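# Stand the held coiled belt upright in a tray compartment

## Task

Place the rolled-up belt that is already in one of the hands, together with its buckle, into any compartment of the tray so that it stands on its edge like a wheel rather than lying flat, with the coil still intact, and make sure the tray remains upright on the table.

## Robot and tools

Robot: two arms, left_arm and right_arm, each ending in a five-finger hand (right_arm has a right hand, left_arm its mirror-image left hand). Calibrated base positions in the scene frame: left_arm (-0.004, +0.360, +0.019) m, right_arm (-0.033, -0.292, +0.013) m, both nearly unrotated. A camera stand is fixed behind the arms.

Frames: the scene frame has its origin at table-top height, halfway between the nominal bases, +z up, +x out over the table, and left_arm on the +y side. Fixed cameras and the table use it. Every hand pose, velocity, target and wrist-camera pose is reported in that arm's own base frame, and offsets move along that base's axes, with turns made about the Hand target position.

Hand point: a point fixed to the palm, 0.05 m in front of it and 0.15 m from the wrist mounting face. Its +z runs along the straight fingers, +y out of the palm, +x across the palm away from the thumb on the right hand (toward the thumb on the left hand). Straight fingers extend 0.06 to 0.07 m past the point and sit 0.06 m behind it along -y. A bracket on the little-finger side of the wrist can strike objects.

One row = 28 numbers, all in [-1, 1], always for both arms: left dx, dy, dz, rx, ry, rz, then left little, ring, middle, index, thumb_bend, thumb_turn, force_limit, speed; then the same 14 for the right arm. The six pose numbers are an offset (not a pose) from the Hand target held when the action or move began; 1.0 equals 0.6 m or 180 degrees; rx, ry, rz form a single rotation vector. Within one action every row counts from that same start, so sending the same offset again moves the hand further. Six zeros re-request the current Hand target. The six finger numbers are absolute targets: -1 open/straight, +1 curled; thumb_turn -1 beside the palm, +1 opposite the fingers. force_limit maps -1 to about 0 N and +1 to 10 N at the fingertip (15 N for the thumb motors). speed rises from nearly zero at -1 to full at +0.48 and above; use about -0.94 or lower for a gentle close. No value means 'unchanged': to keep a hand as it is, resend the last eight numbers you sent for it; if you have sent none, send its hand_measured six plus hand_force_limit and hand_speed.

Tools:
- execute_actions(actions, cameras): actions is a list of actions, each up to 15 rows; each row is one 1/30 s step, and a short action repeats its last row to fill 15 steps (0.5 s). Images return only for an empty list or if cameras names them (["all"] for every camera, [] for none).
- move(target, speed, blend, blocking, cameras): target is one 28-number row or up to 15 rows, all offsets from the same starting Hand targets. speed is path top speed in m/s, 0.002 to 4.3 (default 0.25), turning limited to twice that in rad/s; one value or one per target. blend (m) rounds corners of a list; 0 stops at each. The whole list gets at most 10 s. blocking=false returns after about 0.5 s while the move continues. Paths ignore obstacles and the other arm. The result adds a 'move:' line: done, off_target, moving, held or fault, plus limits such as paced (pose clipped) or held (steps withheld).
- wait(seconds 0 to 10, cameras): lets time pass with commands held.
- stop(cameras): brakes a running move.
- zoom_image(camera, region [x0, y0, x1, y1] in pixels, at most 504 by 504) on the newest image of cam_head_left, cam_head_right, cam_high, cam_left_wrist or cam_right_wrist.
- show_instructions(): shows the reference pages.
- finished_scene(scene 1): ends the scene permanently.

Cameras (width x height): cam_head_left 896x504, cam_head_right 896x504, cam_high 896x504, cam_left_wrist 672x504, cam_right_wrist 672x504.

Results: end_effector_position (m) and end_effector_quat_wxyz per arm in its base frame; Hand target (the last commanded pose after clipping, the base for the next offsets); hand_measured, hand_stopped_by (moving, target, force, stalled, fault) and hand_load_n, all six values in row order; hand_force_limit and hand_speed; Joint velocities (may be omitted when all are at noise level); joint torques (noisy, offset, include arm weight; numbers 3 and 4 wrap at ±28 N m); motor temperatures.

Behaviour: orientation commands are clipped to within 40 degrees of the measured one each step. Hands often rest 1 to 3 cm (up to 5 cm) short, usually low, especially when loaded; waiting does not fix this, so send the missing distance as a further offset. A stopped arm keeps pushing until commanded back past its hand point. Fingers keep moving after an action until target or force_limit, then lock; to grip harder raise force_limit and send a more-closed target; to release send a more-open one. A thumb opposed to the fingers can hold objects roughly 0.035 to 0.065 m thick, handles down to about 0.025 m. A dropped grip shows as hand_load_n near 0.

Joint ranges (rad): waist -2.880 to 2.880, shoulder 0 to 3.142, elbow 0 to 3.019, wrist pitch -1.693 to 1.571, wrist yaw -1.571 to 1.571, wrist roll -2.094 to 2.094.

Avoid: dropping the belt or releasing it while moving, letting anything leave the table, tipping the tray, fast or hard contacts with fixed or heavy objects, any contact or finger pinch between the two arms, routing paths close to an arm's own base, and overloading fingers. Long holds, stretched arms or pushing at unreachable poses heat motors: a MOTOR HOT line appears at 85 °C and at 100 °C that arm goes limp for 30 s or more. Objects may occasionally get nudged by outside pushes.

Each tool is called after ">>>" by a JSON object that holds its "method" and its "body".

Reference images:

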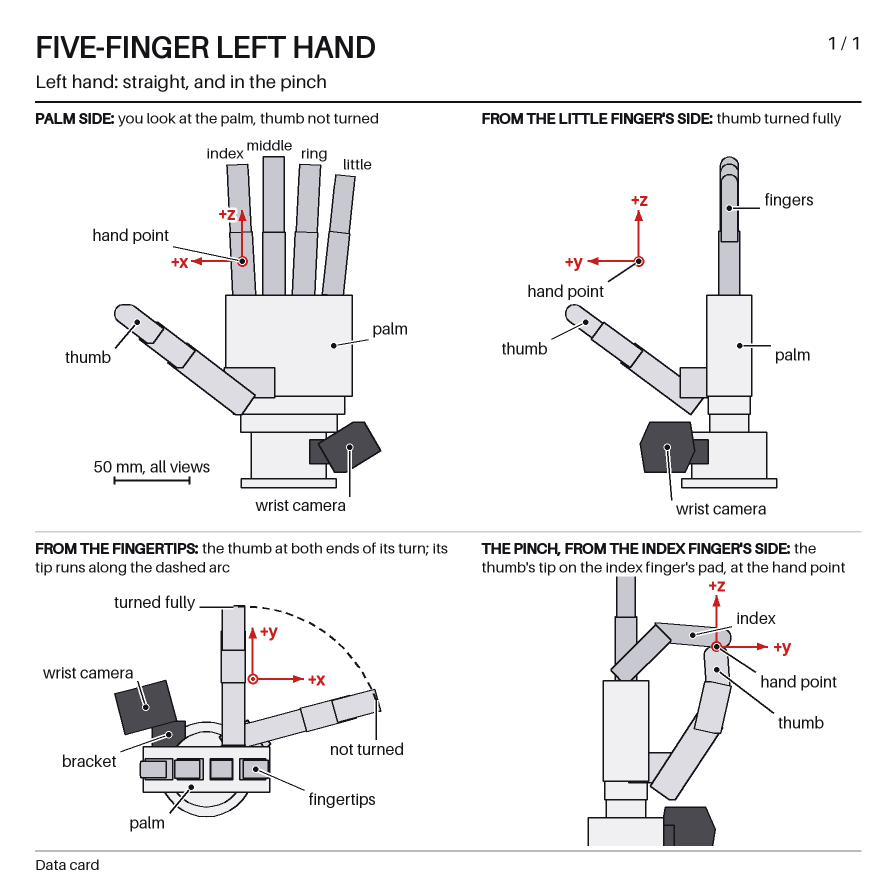

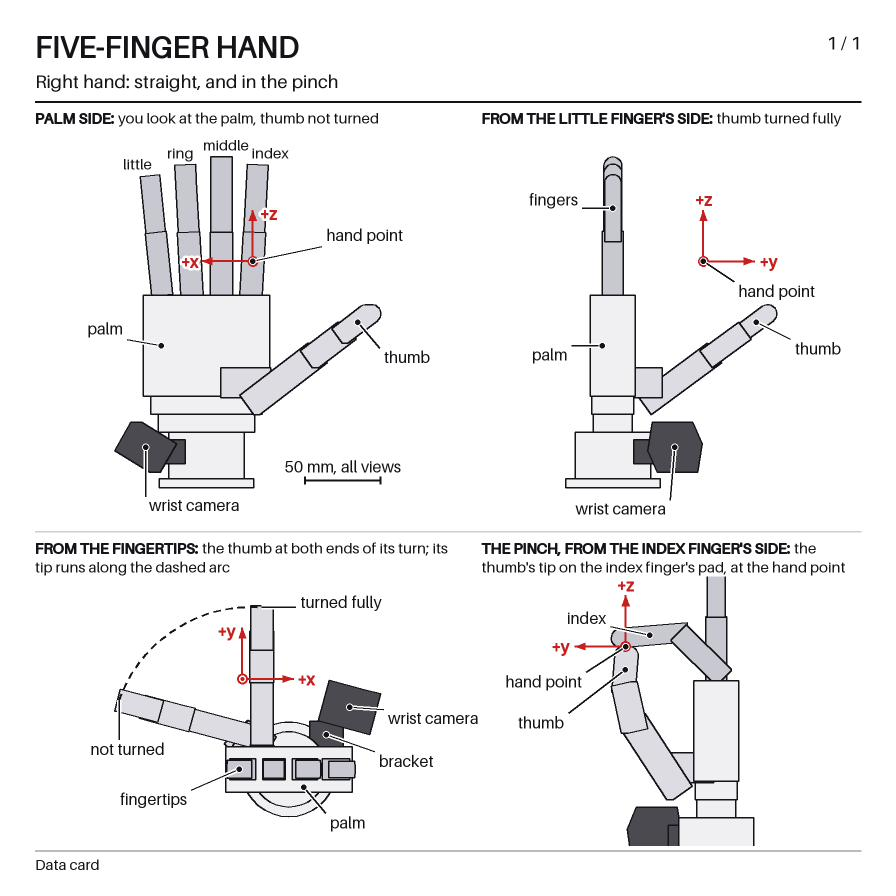

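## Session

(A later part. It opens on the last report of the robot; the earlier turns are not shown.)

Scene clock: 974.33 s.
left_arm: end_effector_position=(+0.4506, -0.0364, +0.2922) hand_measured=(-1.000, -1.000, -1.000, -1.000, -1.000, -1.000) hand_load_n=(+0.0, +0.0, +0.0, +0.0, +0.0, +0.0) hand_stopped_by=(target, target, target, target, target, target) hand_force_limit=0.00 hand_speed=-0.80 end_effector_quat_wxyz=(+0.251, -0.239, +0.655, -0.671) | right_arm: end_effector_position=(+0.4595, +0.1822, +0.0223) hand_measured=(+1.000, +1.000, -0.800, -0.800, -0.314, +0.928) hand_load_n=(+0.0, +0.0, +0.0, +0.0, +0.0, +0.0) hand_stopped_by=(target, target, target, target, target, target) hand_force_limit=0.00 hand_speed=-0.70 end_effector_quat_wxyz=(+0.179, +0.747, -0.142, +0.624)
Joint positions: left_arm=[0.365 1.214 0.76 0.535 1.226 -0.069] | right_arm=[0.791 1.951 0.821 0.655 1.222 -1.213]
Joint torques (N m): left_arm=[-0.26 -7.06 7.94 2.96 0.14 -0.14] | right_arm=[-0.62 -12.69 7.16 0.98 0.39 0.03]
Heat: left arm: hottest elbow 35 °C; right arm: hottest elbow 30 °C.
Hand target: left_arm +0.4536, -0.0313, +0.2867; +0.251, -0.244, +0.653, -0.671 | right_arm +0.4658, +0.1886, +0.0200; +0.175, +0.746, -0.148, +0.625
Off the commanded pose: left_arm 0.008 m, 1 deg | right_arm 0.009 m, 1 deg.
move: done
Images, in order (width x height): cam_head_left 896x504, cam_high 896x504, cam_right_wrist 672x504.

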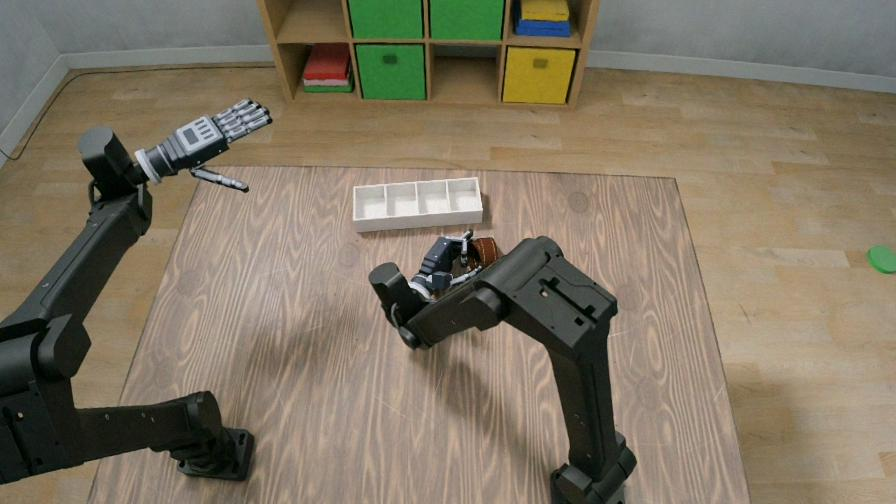

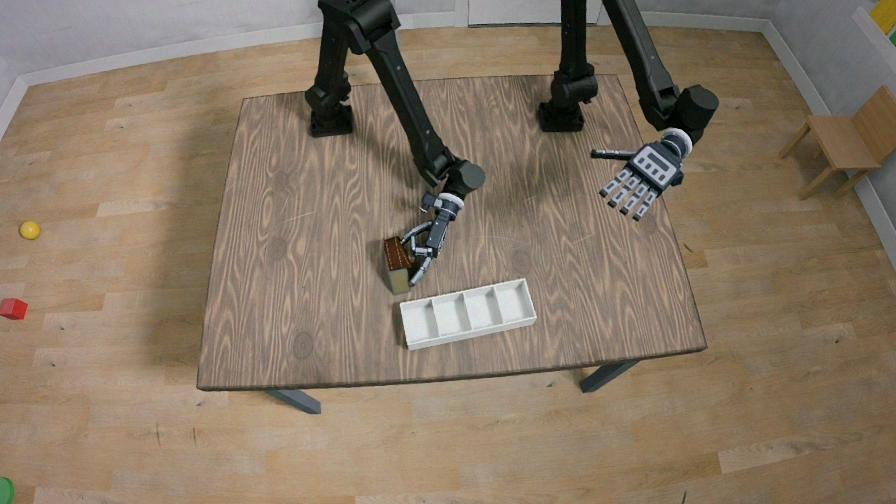

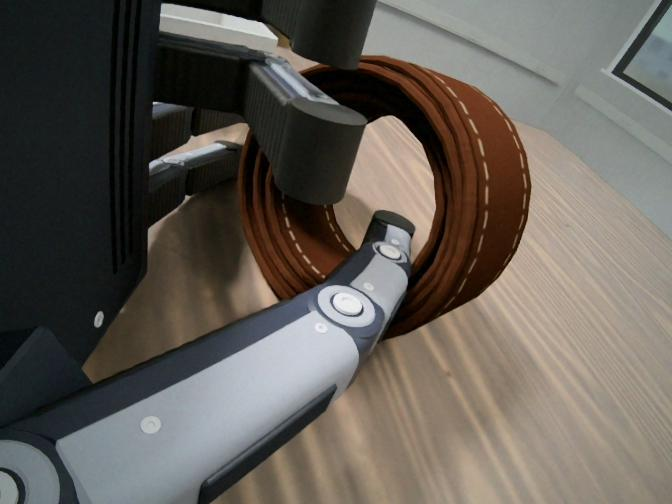

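>>> {"method": "move", "body": {"target": [[0, 0, 0, 0, 0, 0, -1, -1, -1, -1, -1, -1, 0, -0.8, -0.073, -0.013, 0, 0, 0, 0.03, 1.0, 1.0, -0.8, -0.8, -0.312, 0.928, 0, -0.7]], "speed": 0.06, "cameras": ["cam_high", "cam_right_wrist", "cam_head_left"]}}

>>> {"method": "zoom_image", "body": {"camera": "cam_high", "region": [350, 190, 460, 300]}}

Scene clock: 989.77 s.
left_arm: end_effector_position=(+0.4506, -0.0364, +0.2922) hand_measured=(-1.000, -1.000, -1.000, -1.000, -1.000, -1.000) hand_load_n=(+0.0, +0.0, +0.0, +0.0, +0.0, +0.0) hand_stopped_by=(target, target, target, target, target, target) hand_force_limit=0.00 hand_speed=-0.80 end_effector_quat_wxyz=(+0.251, -0.239, +0.655, -0.671) | right_arm: end_effector_position=(+0.4271, +0.1808, +0.0205) hand_measured=(+1.000, +1.000, -0.800, -0.800, -0.314, +0.928) hand_load_n=(+0.0, +0.0, +0.5, +0.5, -0.5, +0.0) hand_stopped_by=(target, target, target, target, target, target) hand_force_limit=0.00 hand_speed=-0.70 end_effector_quat_wxyz=(+0.145, +0.751, -0.121, +0.633)
Joint positions: left_arm=[0.365 1.214 0.76 0.535 1.226 -0.069] | right_arm=[0.842 1.906 0.702 0.764 1.194 -1.224]
Joint torques (N m): left_arm=[-0.26 -7.24 7.84 2.91 0.15 -0.14] | right_arm=[0.03 -12.92 2.99 1.87 0.28 -0.15]
Heat: left arm: hottest elbow 35 °C; right arm: hottest elbow 30 °C.
Hand target: left_arm +0.4536, -0.0313, +0.2867; +0.251, -0.244, +0.653, -0.671 | right_arm +0.4221, +0.1808, +0.0201; +0.145, +0.752, -0.113, +0.633
Off the commanded pose: left_arm 0.008 m, 1 deg | right_arm 0.005 m, 1 deg.
move: done
Images, in order (width x height): cam_head_left 896x504, cam_high 896x504, cam_right_wrist 672x504.

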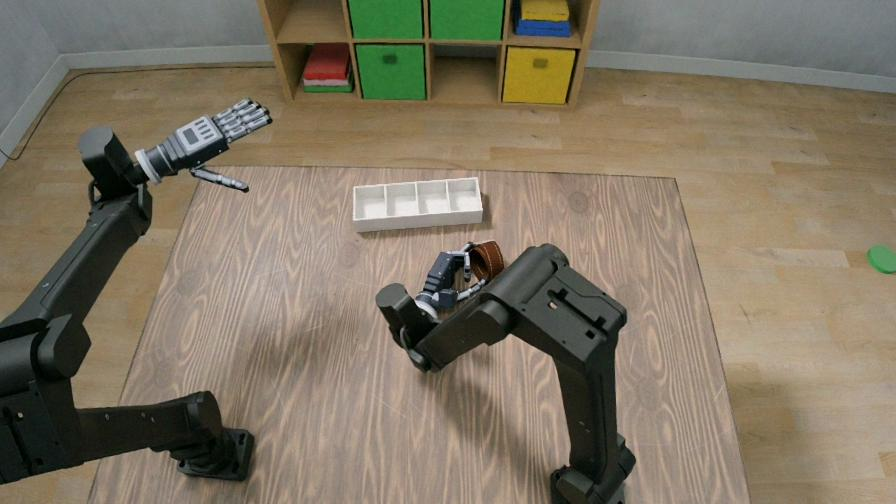

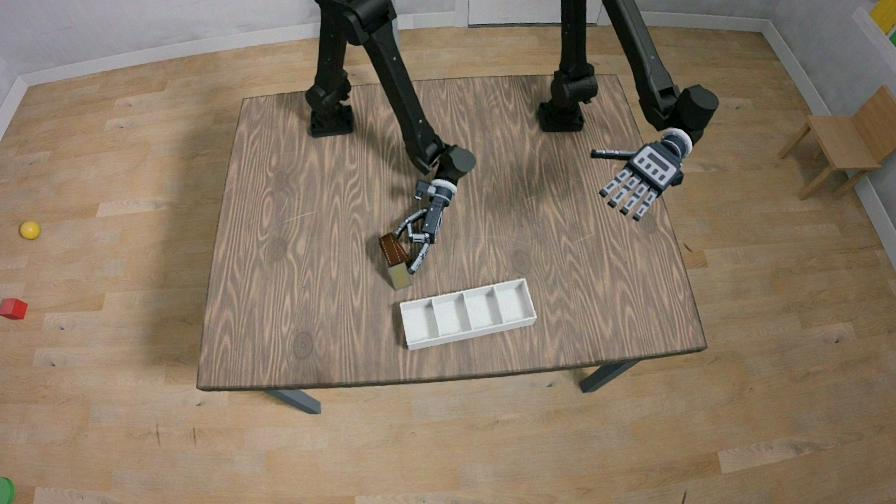

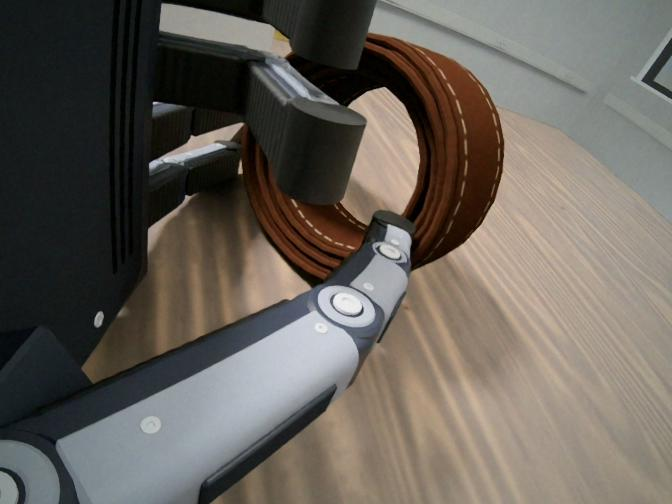

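Scaled by 4.582 from the camera's 896x504 image, which has a finer 1280x720 frame.

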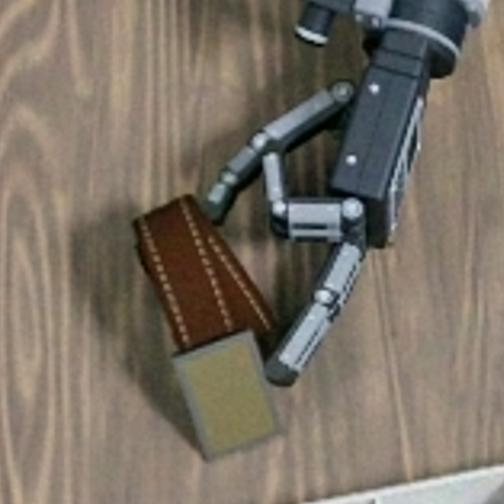

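>>> {"method": "move", "body": {"target": [[0, 0, 0, 0, 0, 0, -1, -1, -1, -1, -1, -1, 0, -0.8, 0.002, 0.042, 0.008, 0, 0, 0, 1.0, 1.0, -0.8, -0.8, -0.312, 0.928, 0, -0.7], [0, 0, 0, 0, 0, 0, -1, -1, -1, -1, -1, -1, 0, -0.8, 0.0545, 0.0373, 0.008, 0, 0, 0.061, 1.0, 1.0, -0.8, -0.8, -0.312, 0.928, 0, -0.7]], "speed": 0.08, "cameras": ["cam_high", "cam_right_wrist", "cam_head_left"]}}

>>> {"method": "zoom_image", "body": {"camera": "cam_high", "region": [350, 190, 460, 300]}}

Scene clock: 1051.57 s.
left_arm: end_effector_position=(+0.4506, -0.0364, +0.2922) hand_measured=(-1.000, -1.000, -1.000, -1.000, -1.000, -1.000) hand_load_n=(+0.0, +0.0, +0.0, +0.0, +0.0, +0.0) hand_stopped_by=(target, target, target, target, target, target) hand_force_limit=0.00 hand_speed=-0.80 end_effector_quat_wxyz=(+0.251, -0.239, +0.655, -0.671) | right_arm: end_effector_position=(+0.4557, +0.2100, +0.0307) hand_measured=(+1.000, +1.000, -0.800, -0.800, -0.314, +0.928) hand_load_n=(+0.0, +0.0, +0.0, +0.0, +0.0, +0.0) hand_stopped_by=(target, target, target, target, target, target) hand_force_limit=0.00 hand_speed=-0.70 end_effector_quat_wxyz=(+0.077, +0.758, -0.044, +0.646)
Joint positions: left_arm=[0.365 1.214 0.76 0.535 1.226 -0.069] | right_arm=[0.824 1.905 0.69 0.935 0.983 -1.396]
Joint torques (N m): left_arm=[-0.21 -7.36 7.88 2.89 0.14 -0.15] | right_arm=[-1.14 -11.58 3.52 2.26 0.09 -0.14]
Heat: left arm: hottest elbow 35 °C; right arm: hottest elbow 30 °C.
Hand target: left_arm +0.4536, -0.0313, +0.2867; +0.251, -0.244, +0.653, -0.671 | right_arm +0.4547, +0.2033, +0.0248; +0.084, +0.760, -0.040, +0.644
Off the commanded pose: left_arm 0.008 m, 1 deg | right_arm 0.009 m, 1 deg.
move: done
Images, in order (width x height): cam_head_left 896x504, cam_high 896x504, cam_right_wrist 672x504.

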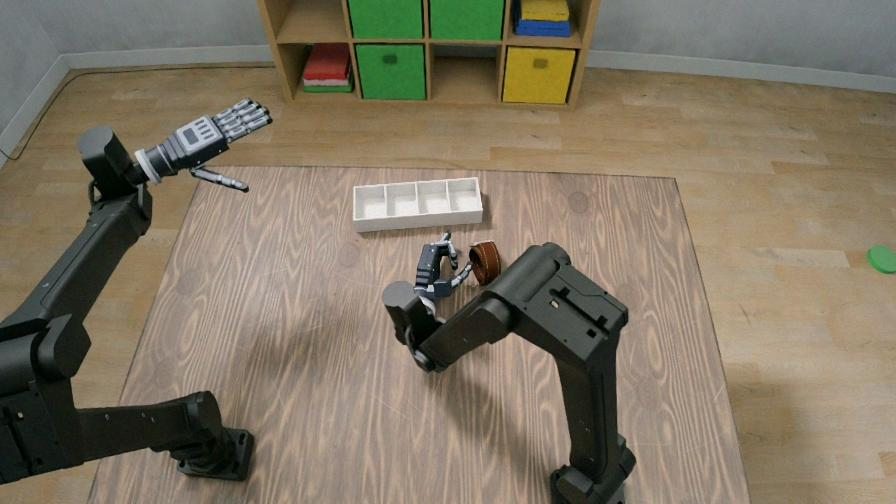

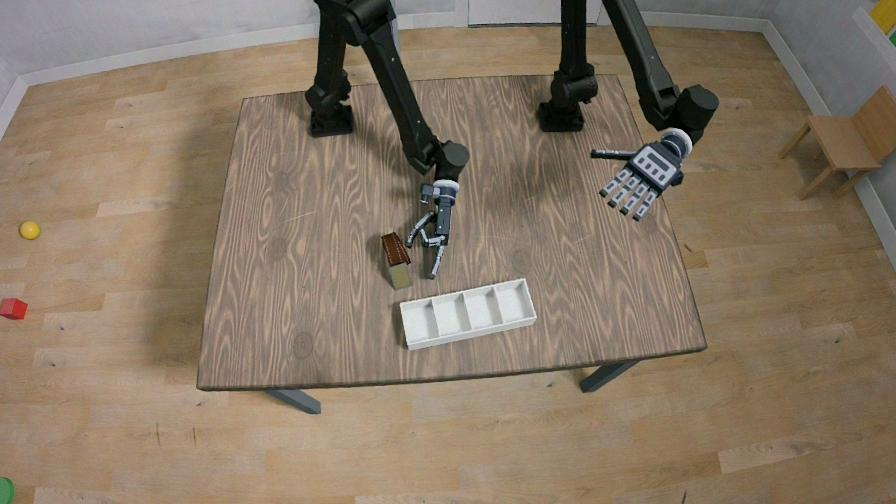

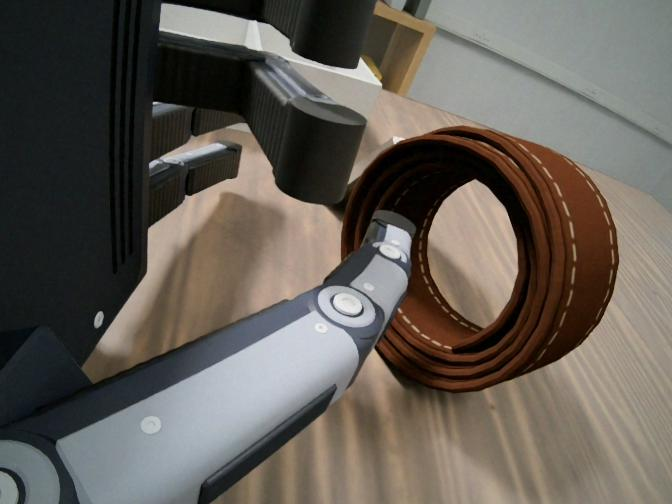

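Scaled by 4.582 from the camera's 896x504 image, which has a finer 1280x720 frame.

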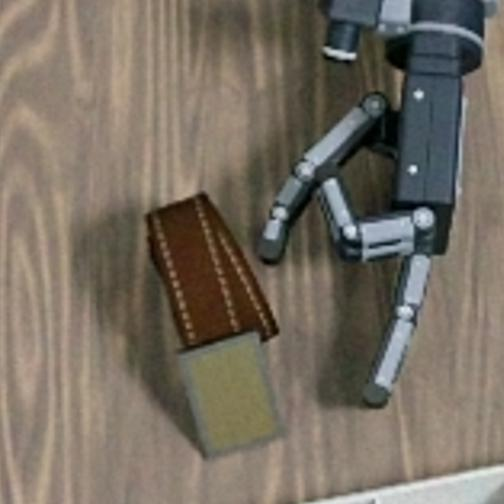

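>>> {"method": "move", "body": {"target": [[0, 0, 0, 0, 0, 0, -1, -1, -1, -1, -1, -1, 0, -0.8, 0, 0, -0.018, 0, 0, 0.0, 1.0, 1.0, -0.8, -0.8, -0.312, 0.928, 0, -0.7]], "speed": 0.08, "cameras": ["cam_right_wrist"]}}

Scene clock: 1100.60 s.
left_arm: end_effector_position=(+0.4506, -0.0364, +0.2922) hand_measured=(-1.000, -1.000, -1.000, -1.000, -1.000, -1.000) hand_load_n=(+0.0, +0.0, +0.0, +0.0, +0.0, +0.0) hand_stopped_by=(target, target, target, target, target, target) hand_force_limit=0.00 hand_speed=-0.80 end_effector_quat_wxyz=(+0.251, -0.239, +0.655, -0.671) | right_arm: end_effector_position=(+0.4554, +0.2096, +0.0218) hand_measured=(+1.000, +1.000, -0.800, -0.800, -0.314, +0.928) hand_load_n=(+0.0, +0.0, +0.0, +0.0, +0.0, +0.0) hand_stopped_by=(target, target, target, target, target, target) hand_force_limit=0.00 hand_speed=-0.70 end_effector_quat_wxyz=(+0.076, +0.757, -0.045, +0.647)
Joint positions: left_arm=[0.365 1.214 0.76 0.535 1.226 -0.069] | right_arm=[0.824 1.934 0.69 0.968 0.983 -1.398]
Joint torques (N m): left_arm=[-0.09 -7.18 7.91 2.91 0.15 -0.13] | right_arm=[-1.14 -11.16 3.55 2.17 0.09 -0.15]
Heat: left arm: hottest elbow 35 °C; right arm: hottest elbow 30 °C.
Hand target: left_arm +0.4536, -0.0313, +0.2867; +0.251, -0.244, +0.653, -0.671 | right_arm +0.4547, +0.2033, +0.0140; +0.084, +0.760, -0.040, +0.644
Off the commanded pose: left_arm 0.008 m, 1 deg | right_arm 0.010 m, 1 deg.
move: done
Images, in order (width x height): cam_right_wrist 672x504.

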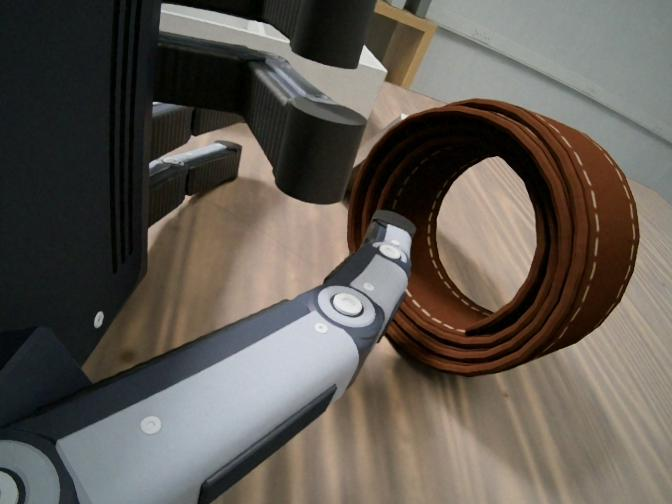

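>>> {"method": "move", "body": {"target": [[0, 0, 0, 0, 0, 0, -1, -1, -1, -1, -1, -1, 0, -0.8, 0.0417, -0.0367, 0, 0, 0, 0.028, 1.0, 1.0, -0.8, -0.8, -0.312, 0.928, 0, -0.7]], "speed": 0.06, "cameras": ["cam_high", "cam_right_wrist"]}}

>>> {"method": "zoom_image", "body": {"camera": "cam_high", "region": [350, 190, 460, 300]}}

Scene clock: 1116.90 s.
left_arm: end_effector_position=(+0.4506, -0.0364, +0.2922) hand_measured=(-1.000, -1.000, -1.000, -1.000, -1.000, -1.000) hand_load_n=(+0.0, -0.5, +0.0, +0.0, +0.0, +0.0) hand_stopped_by=(target, target, target, target, target, target) hand_force_limit=0.00 hand_speed=-0.80 end_effector_quat_wxyz=(+0.251, -0.239, +0.655, -0.671) | right_arm: end_effector_position=(+0.4819, +0.1890, +0.0225) hand_measured=(+1.000, +1.000, -0.800, -0.800, -0.314, +0.928) hand_load_n=(+0.0, +0.0, +0.0, +0.0, +0.0, +0.0) hand_stopped_by=(target, target, target, target, target, target) hand_force_limit=0.00 hand_speed=-0.70 end_effector_quat_wxyz=(+0.047, +0.757, -0.012, +0.651)
Joint positions: left_arm=[0.365 1.214 0.76 0.535 1.226 -0.069] | right_arm=[0.728 1.934 0.653 1.067 0.804 -1.471]
Joint torques (N m): left_arm=[-0.26 -7.24 7.92 2.88 0.16 -0.15] | right_arm=[-1.14 -11.05 3.02 2.4 0.03 -0.13]
Heat: left arm: hottest elbow 35 °C; right arm: hottest elbow 30 °C.
Hand target: left_arm +0.4536, -0.0313, +0.2867; +0.251, -0.244, +0.653, -0.671 | right_arm +0.4797, +0.1811, +0.0141; +0.056, +0.761, -0.007, +0.647
Off the commanded pose: left_arm 0.008 m, 1 deg | right_arm 0.012 m, 1 deg.
move: off_target (right_arm)
Images, in order (width x height): cam_high 896x504, cam_right_wrist 672x504.

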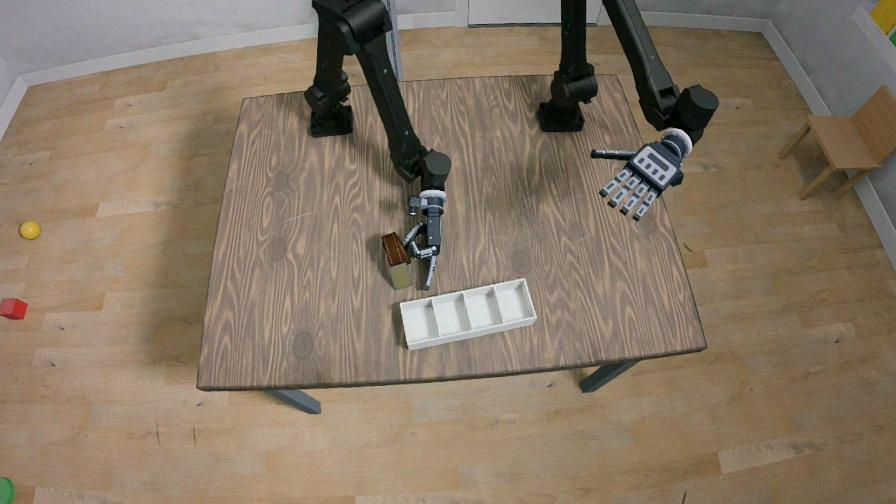

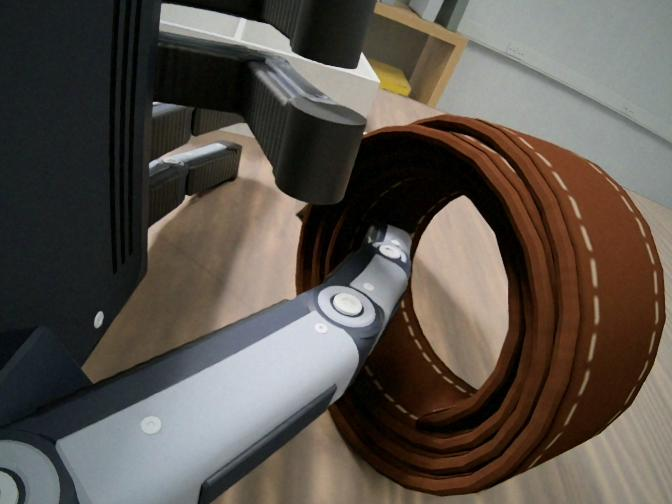

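Scaled by 4.582 from the camera's 896x504 image, which has a finer 1280x720 frame.

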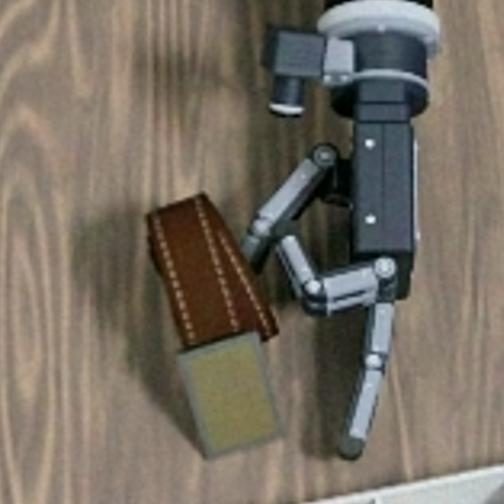

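>>> {"method": "move", "body": {"target": [[0, 0, 0, 0, 0, 0, -1, -1, -1, -1, -1, -1, 0, -0.8, 0, 0, 0.003, 0, 0, 0, 1.0, 1.0, -0.2, -0.2, -0.312, 0.928, 0, -0.75]], "speed": 0.06, "cameras": ["cam_high", "cam_right_wrist"]}}

>>> {"method": "zoom_image", "body": {"camera": "cam_high", "region": [350, 190, 460, 300]}}

Scene clock: 1156.70 s.
left_arm: end_effector_position=(+0.4506, -0.0364, +0.2922) hand_measured=(-1.000, -1.000, -1.000, -1.000, -1.000, -1.000) hand_load_n=(+0.0, -0.5, +0.0, +0.0, +0.0, -0.5) hand_stopped_by=(target, target, target, target, target, target) hand_force_limit=0.00 hand_speed=-0.80 end_effector_quat_wxyz=(+0.251, -0.239, +0.655, -0.671) | right_arm: end_effector_position=(+0.4820, +0.1892, +0.0224) hand_measured=(+1.000, +1.000, -0.200, -0.200, -0.314, +0.928) hand_load_n=(+0.0, +0.0, +0.0, +0.5, +0.0, +0.0) hand_stopped_by=(target, target, target, target, target, target) hand_force_limit=0.00 hand_speed=-0.75 end_effector_quat_wxyz=(+0.047, +0.758, -0.011, +0.651)
Joint positions: left_arm=[0.365 1.214 0.76 0.535 1.226 -0.069] | right_arm=[0.728 1.935 0.653 1.067 0.802 -1.473]
Joint torques (N m): left_arm=[-0.09 -7.41 7.87 2.88 0.14 -0.15] | right_arm=[-1.2 -11.52 2.96 2.17 0.09 -0.16]
Heat: left arm: hottest elbow 35 °C; right arm: hottest elbow 30 °C.
Hand target: left_arm +0.4536, -0.0313, +0.2867; +0.251, -0.244, +0.653, -0.671 | right_arm +0.4797, +0.1811, +0.0157; +0.056, +0.761, -0.007, +0.647
Off the commanded pose: left_arm 0.008 m, 1 deg | right_arm 0.011 m, 1 deg.
move: off_target (right_arm)
Images, in order (width x height): cam_high 896x504, cam_right_wrist 672x504.

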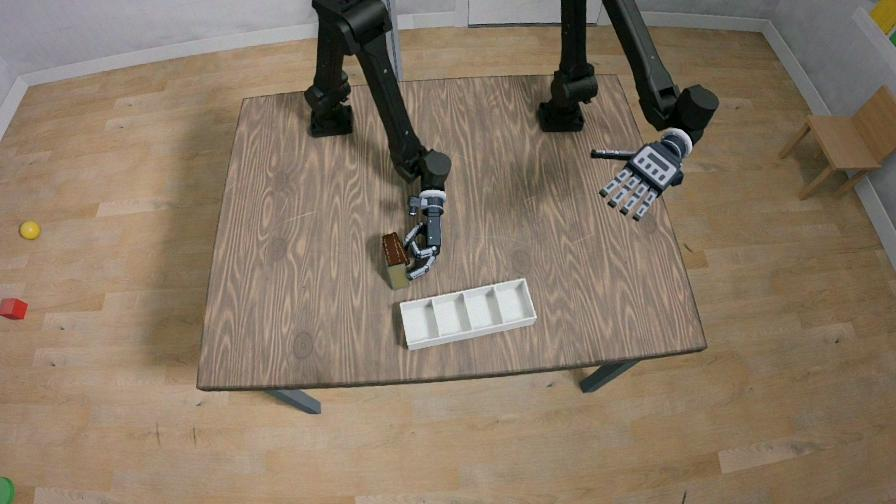

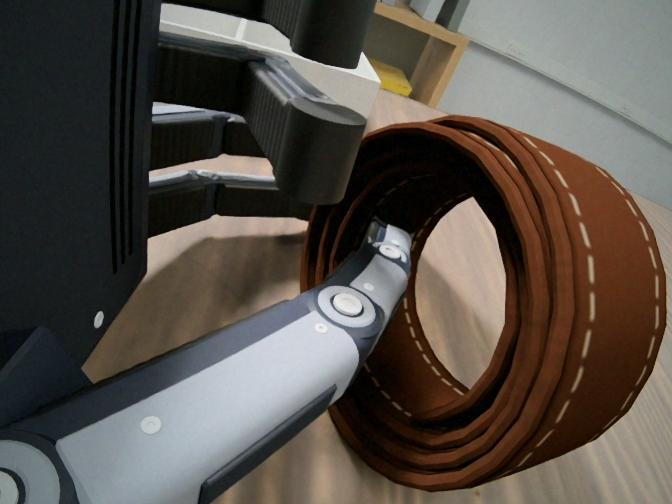

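Scaled by 4.582 from the camera's 896x504 image, which has a finer 1280x720 frame.

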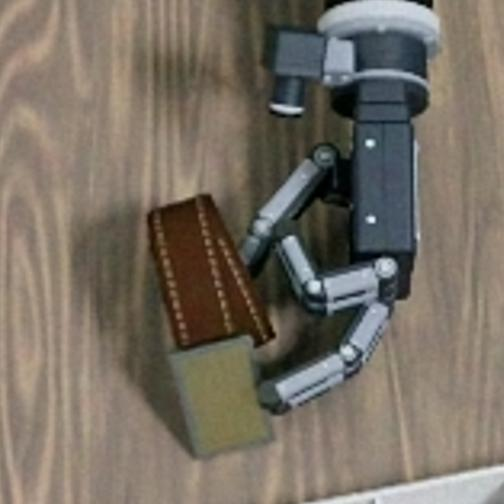

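>>> {"method": "move", "body": {"target": [[0, 0, 0, 0, 0, 0, -1, -1, -1, -1, -1, -1, 0, -0.8, 0, 0, 0.006, 0, 0, 0, 1.0, 1.0, 0.05, -0.8, -0.312, 0.928, 0, -0.75]], "speed": 0.06, "cameras": ["cam_high", "cam_right_wrist"]}}

>>> {"method": "zoom_image", "body": {"camera": "cam_high", "region": [350, 190, 460, 300]}}

Scene clock: 1169.53 s.
left_arm: end_effector_position=(+0.4506, -0.0364, +0.2922) hand_measured=(-1.000, -1.000, -1.000, -1.000, -1.000, -1.000) hand_load_n=(+0.0, +0.0, +0.0, +0.0, +0.0, +0.0) hand_stopped_by=(target, target, target, target, target, target) hand_force_limit=0.00 hand_speed=-0.80 end_effector_quat_wxyz=(+0.251, -0.239, +0.655, -0.671) | right_arm: end_effector_position=(+0.4820, +0.1890, +0.0227) hand_measured=(+1.000, +1.000, +0.046, -0.800, -0.314, +0.928) hand_load_n=(+0.0, +0.0, +5.0, +0.0, +4.0, +1.5) hand_stopped_by=(target, target, force, target, target, target) hand_force_limit=0.00 hand_speed=-0.75 end_effector_quat_wxyz=(+0.048, +0.758, -0.009, +0.651)
Joint positions: left_arm=[0.365 1.214 0.76 0.535 1.226 -0.069] | right_arm=[0.728 1.935 0.653 1.067 0.802 -1.478]
Joint torques (N m): left_arm=[-0.38 -7.24 7.87 2.93 0.14 -0.15] | right_arm=[-1.2 -12.57 2.88 1.72 0.09 -0.11]
Heat: left arm: hottest elbow 35 °C; right arm: hottest elbow 30 °C.
Hand target: left_arm +0.4536, -0.0313, +0.2867; +0.251, -0.244, +0.653, -0.671 | right_arm +0.4797, +0.1812, +0.0193; +0.056, +0.761, -0.007, +0.647
Off the commanded pose: left_arm 0.008 m, 1 deg | right_arm 0.009 m, 1 deg.
move: done
Images, in order (width x height): cam_high 896x504, cam_right_wrist 672x504.

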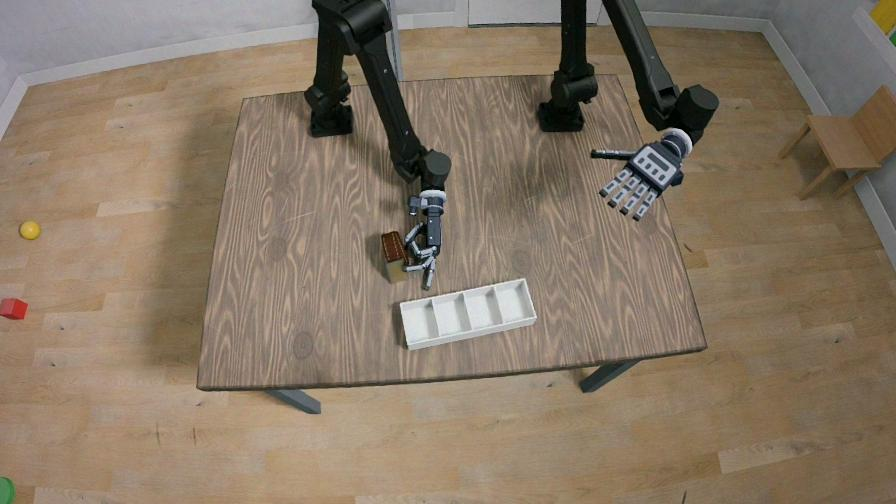

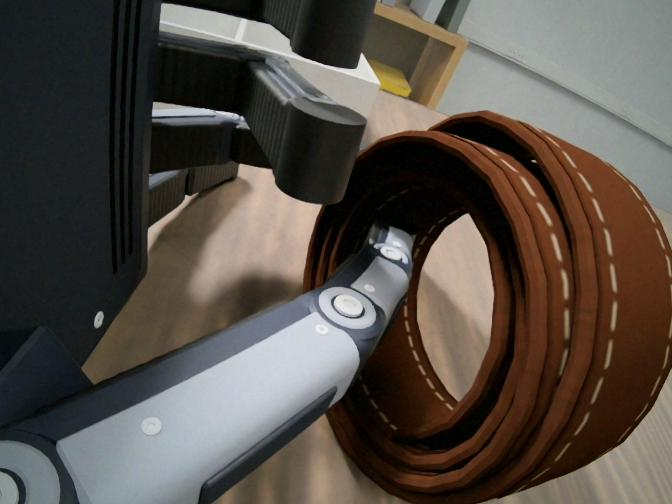

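Scaled by 4.582 from the camera's 896x504 image, which has a finer 1280x720 frame.

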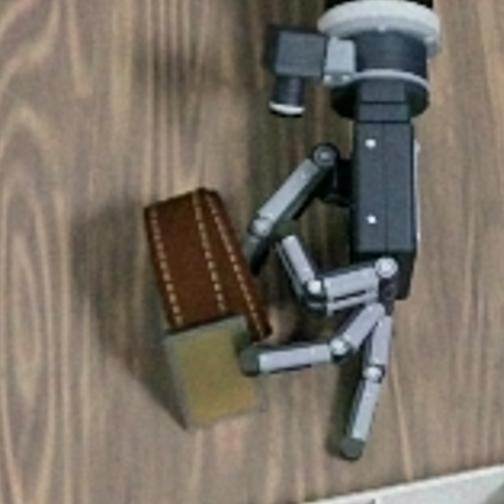

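>>> {"method": "move", "body": {"target": [[0, 0, 0, 0, 0, 0, -1, -1, -1, -1, -1, -1, 0, -0.8, 0, 0, 0.006, 0, 0, 0, 1.0, 1.0, 0.15, -0.8, -0.312, 0.928, 0.5, -0.85], [0, 0, 0, 0, 0, 0, -1, -1, -1, -1, -1, -1, 0, -0.8, 0, 0, 0.12, 0, 0, 0, 1.0, 1.0, 0.15, -0.8, -0.312, 0.928, 0.5, -0.85]], "speed": 0.06, "cameras": ["cam_high", "cam_right_wrist", "cam_head_left"]}}

>>> {"method": "zoom_image", "body": {"camera": "cam_high", "region": [350, 190, 460, 300]}}

Scene clock: 1179.17 s.
left_arm: end_effector_position=(+0.4506, -0.0364, +0.2922) hand_measured=(-1.000, -1.000, -1.000, -1.000, -1.000, -1.000) hand_load_n=(+0.0, +0.0, +0.0, +0.0, +0.0, -0.5) hand_stopped_by=(target, target, target, target, target, target) hand_force_limit=0.00 hand_speed=-0.80 end_effector_quat_wxyz=(+0.251, -0.239, +0.655, -0.671) | right_arm: end_effector_position=(+0.4784, +0.1853, +0.0864) hand_measured=(+1.000, +1.000, +0.070, -0.800, -0.314, +0.928) hand_load_n=(+0.0, +0.0, +3.0, +0.0, +1.5, +1.5) hand_stopped_by=(target, target, force, target, target, target) hand_force_limit=0.50 hand_speed=-0.85 end_effector_quat_wxyz=(+0.054, +0.762, -0.004, +0.645)
Joint positions: left_arm=[0.365 1.214 0.76 0.535 1.226 -0.069] | right_arm=[0.728 1.711 0.641 0.835 0.802 -1.479]
Joint torques (N m): left_arm=[-0.21 -7.18 7.87 2.91 0.13 -0.16] | right_arm=[-1.14 -12.28 5.6 1.57 0.11 -0.11]
Heat: left arm: hottest elbow 35 °C; right arm: hottest elbow 30 °C.
Hand target: left_arm +0.4536, -0.0313, +0.2867; +0.251, -0.244, +0.653, -0.671 | right_arm +0.4797, +0.1811, +0.0914; +0.056, +0.761, -0.007, +0.647
Off the commanded pose: left_arm 0.008 m, 1 deg | right_arm 0.006 m, 0 deg.
move: done
Images, in order (width x height): cam_head_left 896x504, cam_high 896x504, cam_right_wrist 672x504.

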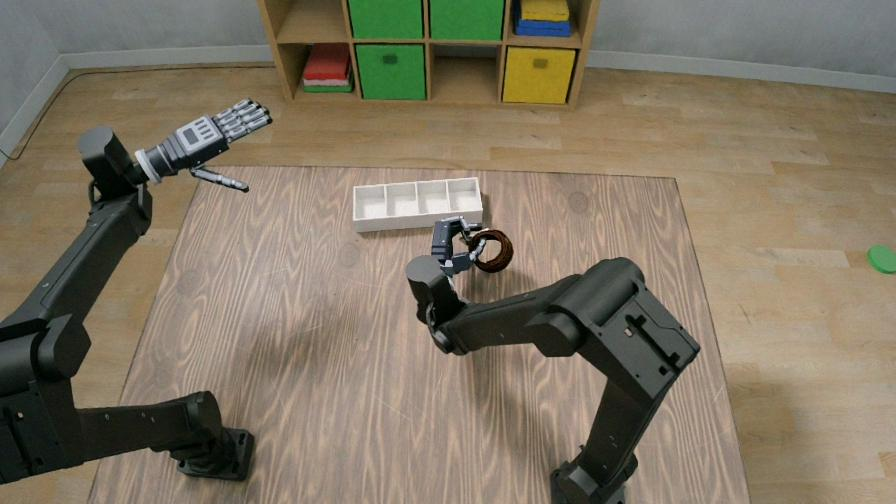

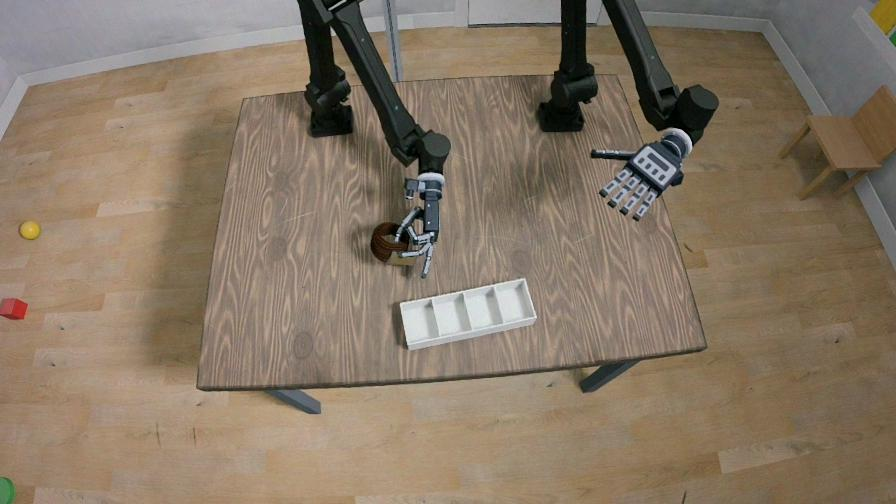

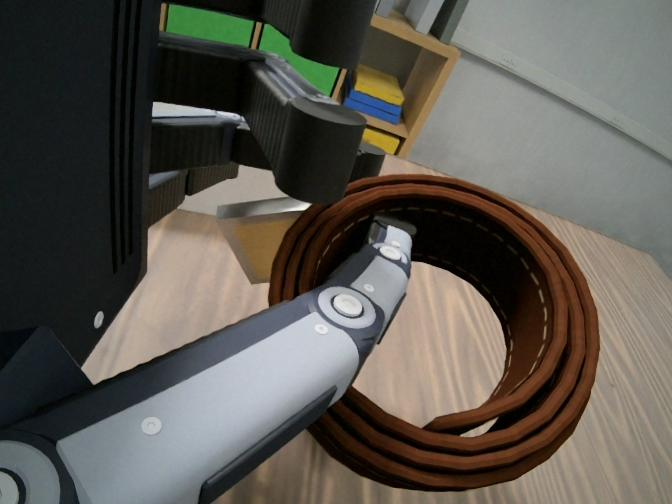

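Scaled by 4.582 from the camera's 896x504 image, which has a finer 1280x720 frame.

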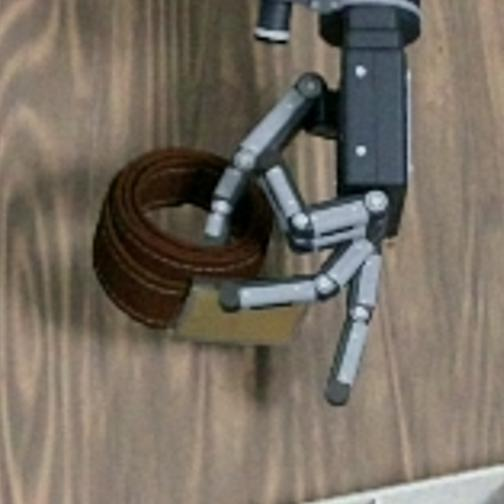

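>>> {"method": "move", "body": {"target": [[0, 0, 0, 0, 0, 0, -1, -1, -1, -1, -1, -1, 0, -0.8, 0, 0, -0.085, 0, 0, 0, 1.0, 1.0, 0.15, -0.8, -0.312, 0.928, 0.5, -0.85]], "speed": 0.06, "cameras": ["cam_high", "cam_right_wrist", "cam_head_left"]}}

>>> {"method": "zoom_image", "body": {"camera": "cam_high", "region": [350, 190, 460, 300]}}

Scene clock: 1207.73 s.
left_arm: end_effector_position=(+0.4506, -0.0364, +0.2922) hand_measured=(-1.000, -1.000, -1.000, -1.000, -1.000, -1.000) hand_load_n=(+0.0, +0.0, +0.0, +0.0, +0.0, -0.5) hand_stopped_by=(target, target, target, target, target, target) hand_force_limit=0.00 hand_speed=-0.80 end_effector_quat_wxyz=(+0.251, -0.239, +0.655, -0.671) | right_arm: end_effector_position=(+0.4793, +0.1862, +0.0427) hand_measured=(+1.000, +1.000, +0.070, -0.800, -0.314, +0.928) hand_load_n=(+0.0, +0.0, +2.5, +0.0, +1.5, +1.5) hand_stopped_by=(target, target, force, target, target, target) hand_force_limit=0.50 hand_speed=-0.85 end_effector_quat_wxyz=(+0.054, +0.762, -0.004, +0.645)
Joint positions: left_arm=[0.365 1.214 0.76 0.535 1.226 -0.069] | right_arm=[0.728 1.855 0.641 0.98 0.802 -1.479]
Joint torques (N m): left_arm=[-0.32 -7.12 7.86 2.86 0.13 -0.16] | right_arm=[-1.14 -11.28 4.03 2.67 0.11 -0.1]
Heat: left arm: hottest elbow 35 °C; right arm: hottest elbow 30 °C.
Hand target: left_arm +0.4536, -0.0313, +0.2867; +0.251, -0.244, +0.653, -0.671 | right_arm +0.4797, +0.1811, +0.0403; +0.056, +0.761, -0.007, +0.647
Off the commanded pose: left_arm 0.008 m, 1 deg | right_arm 0.006 m, 0 deg.
move: done
Images, in order (width x height): cam_head_left 896x504, cam_high 896x504, cam_right_wrist 672x504.

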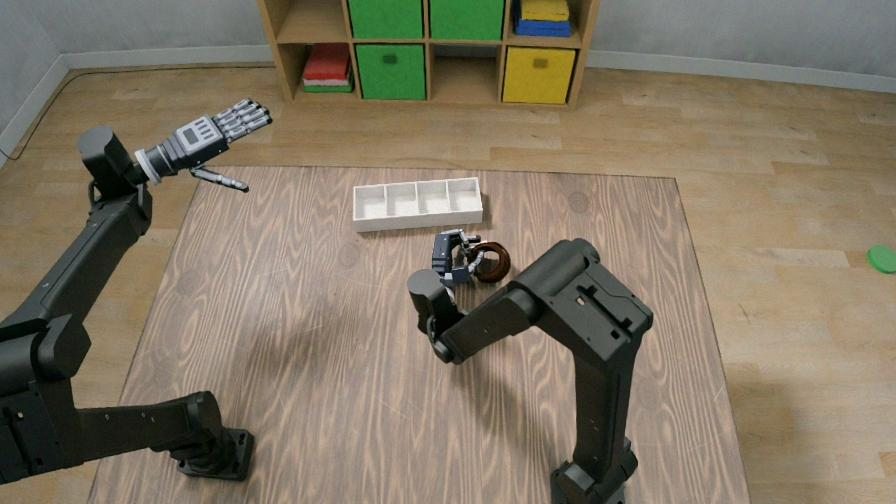

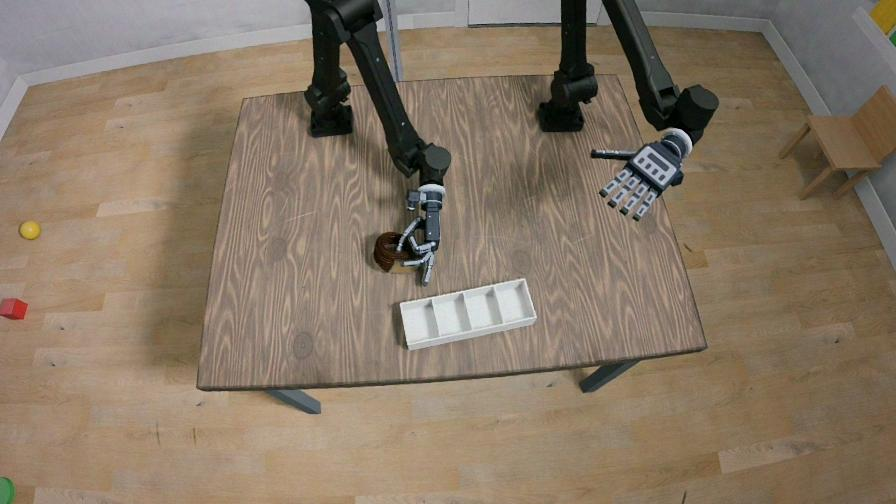

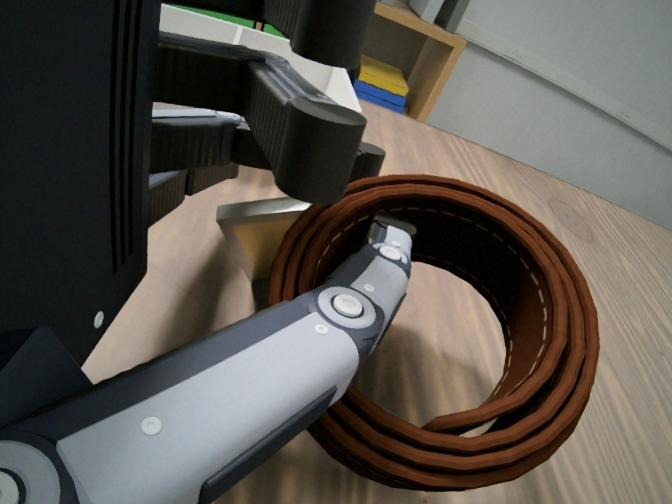

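Scaled by 4.582 from the camera's 896x504 image, which has a finer 1280x720 frame.

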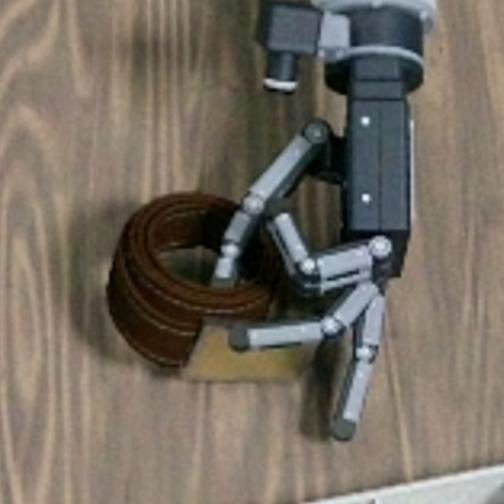

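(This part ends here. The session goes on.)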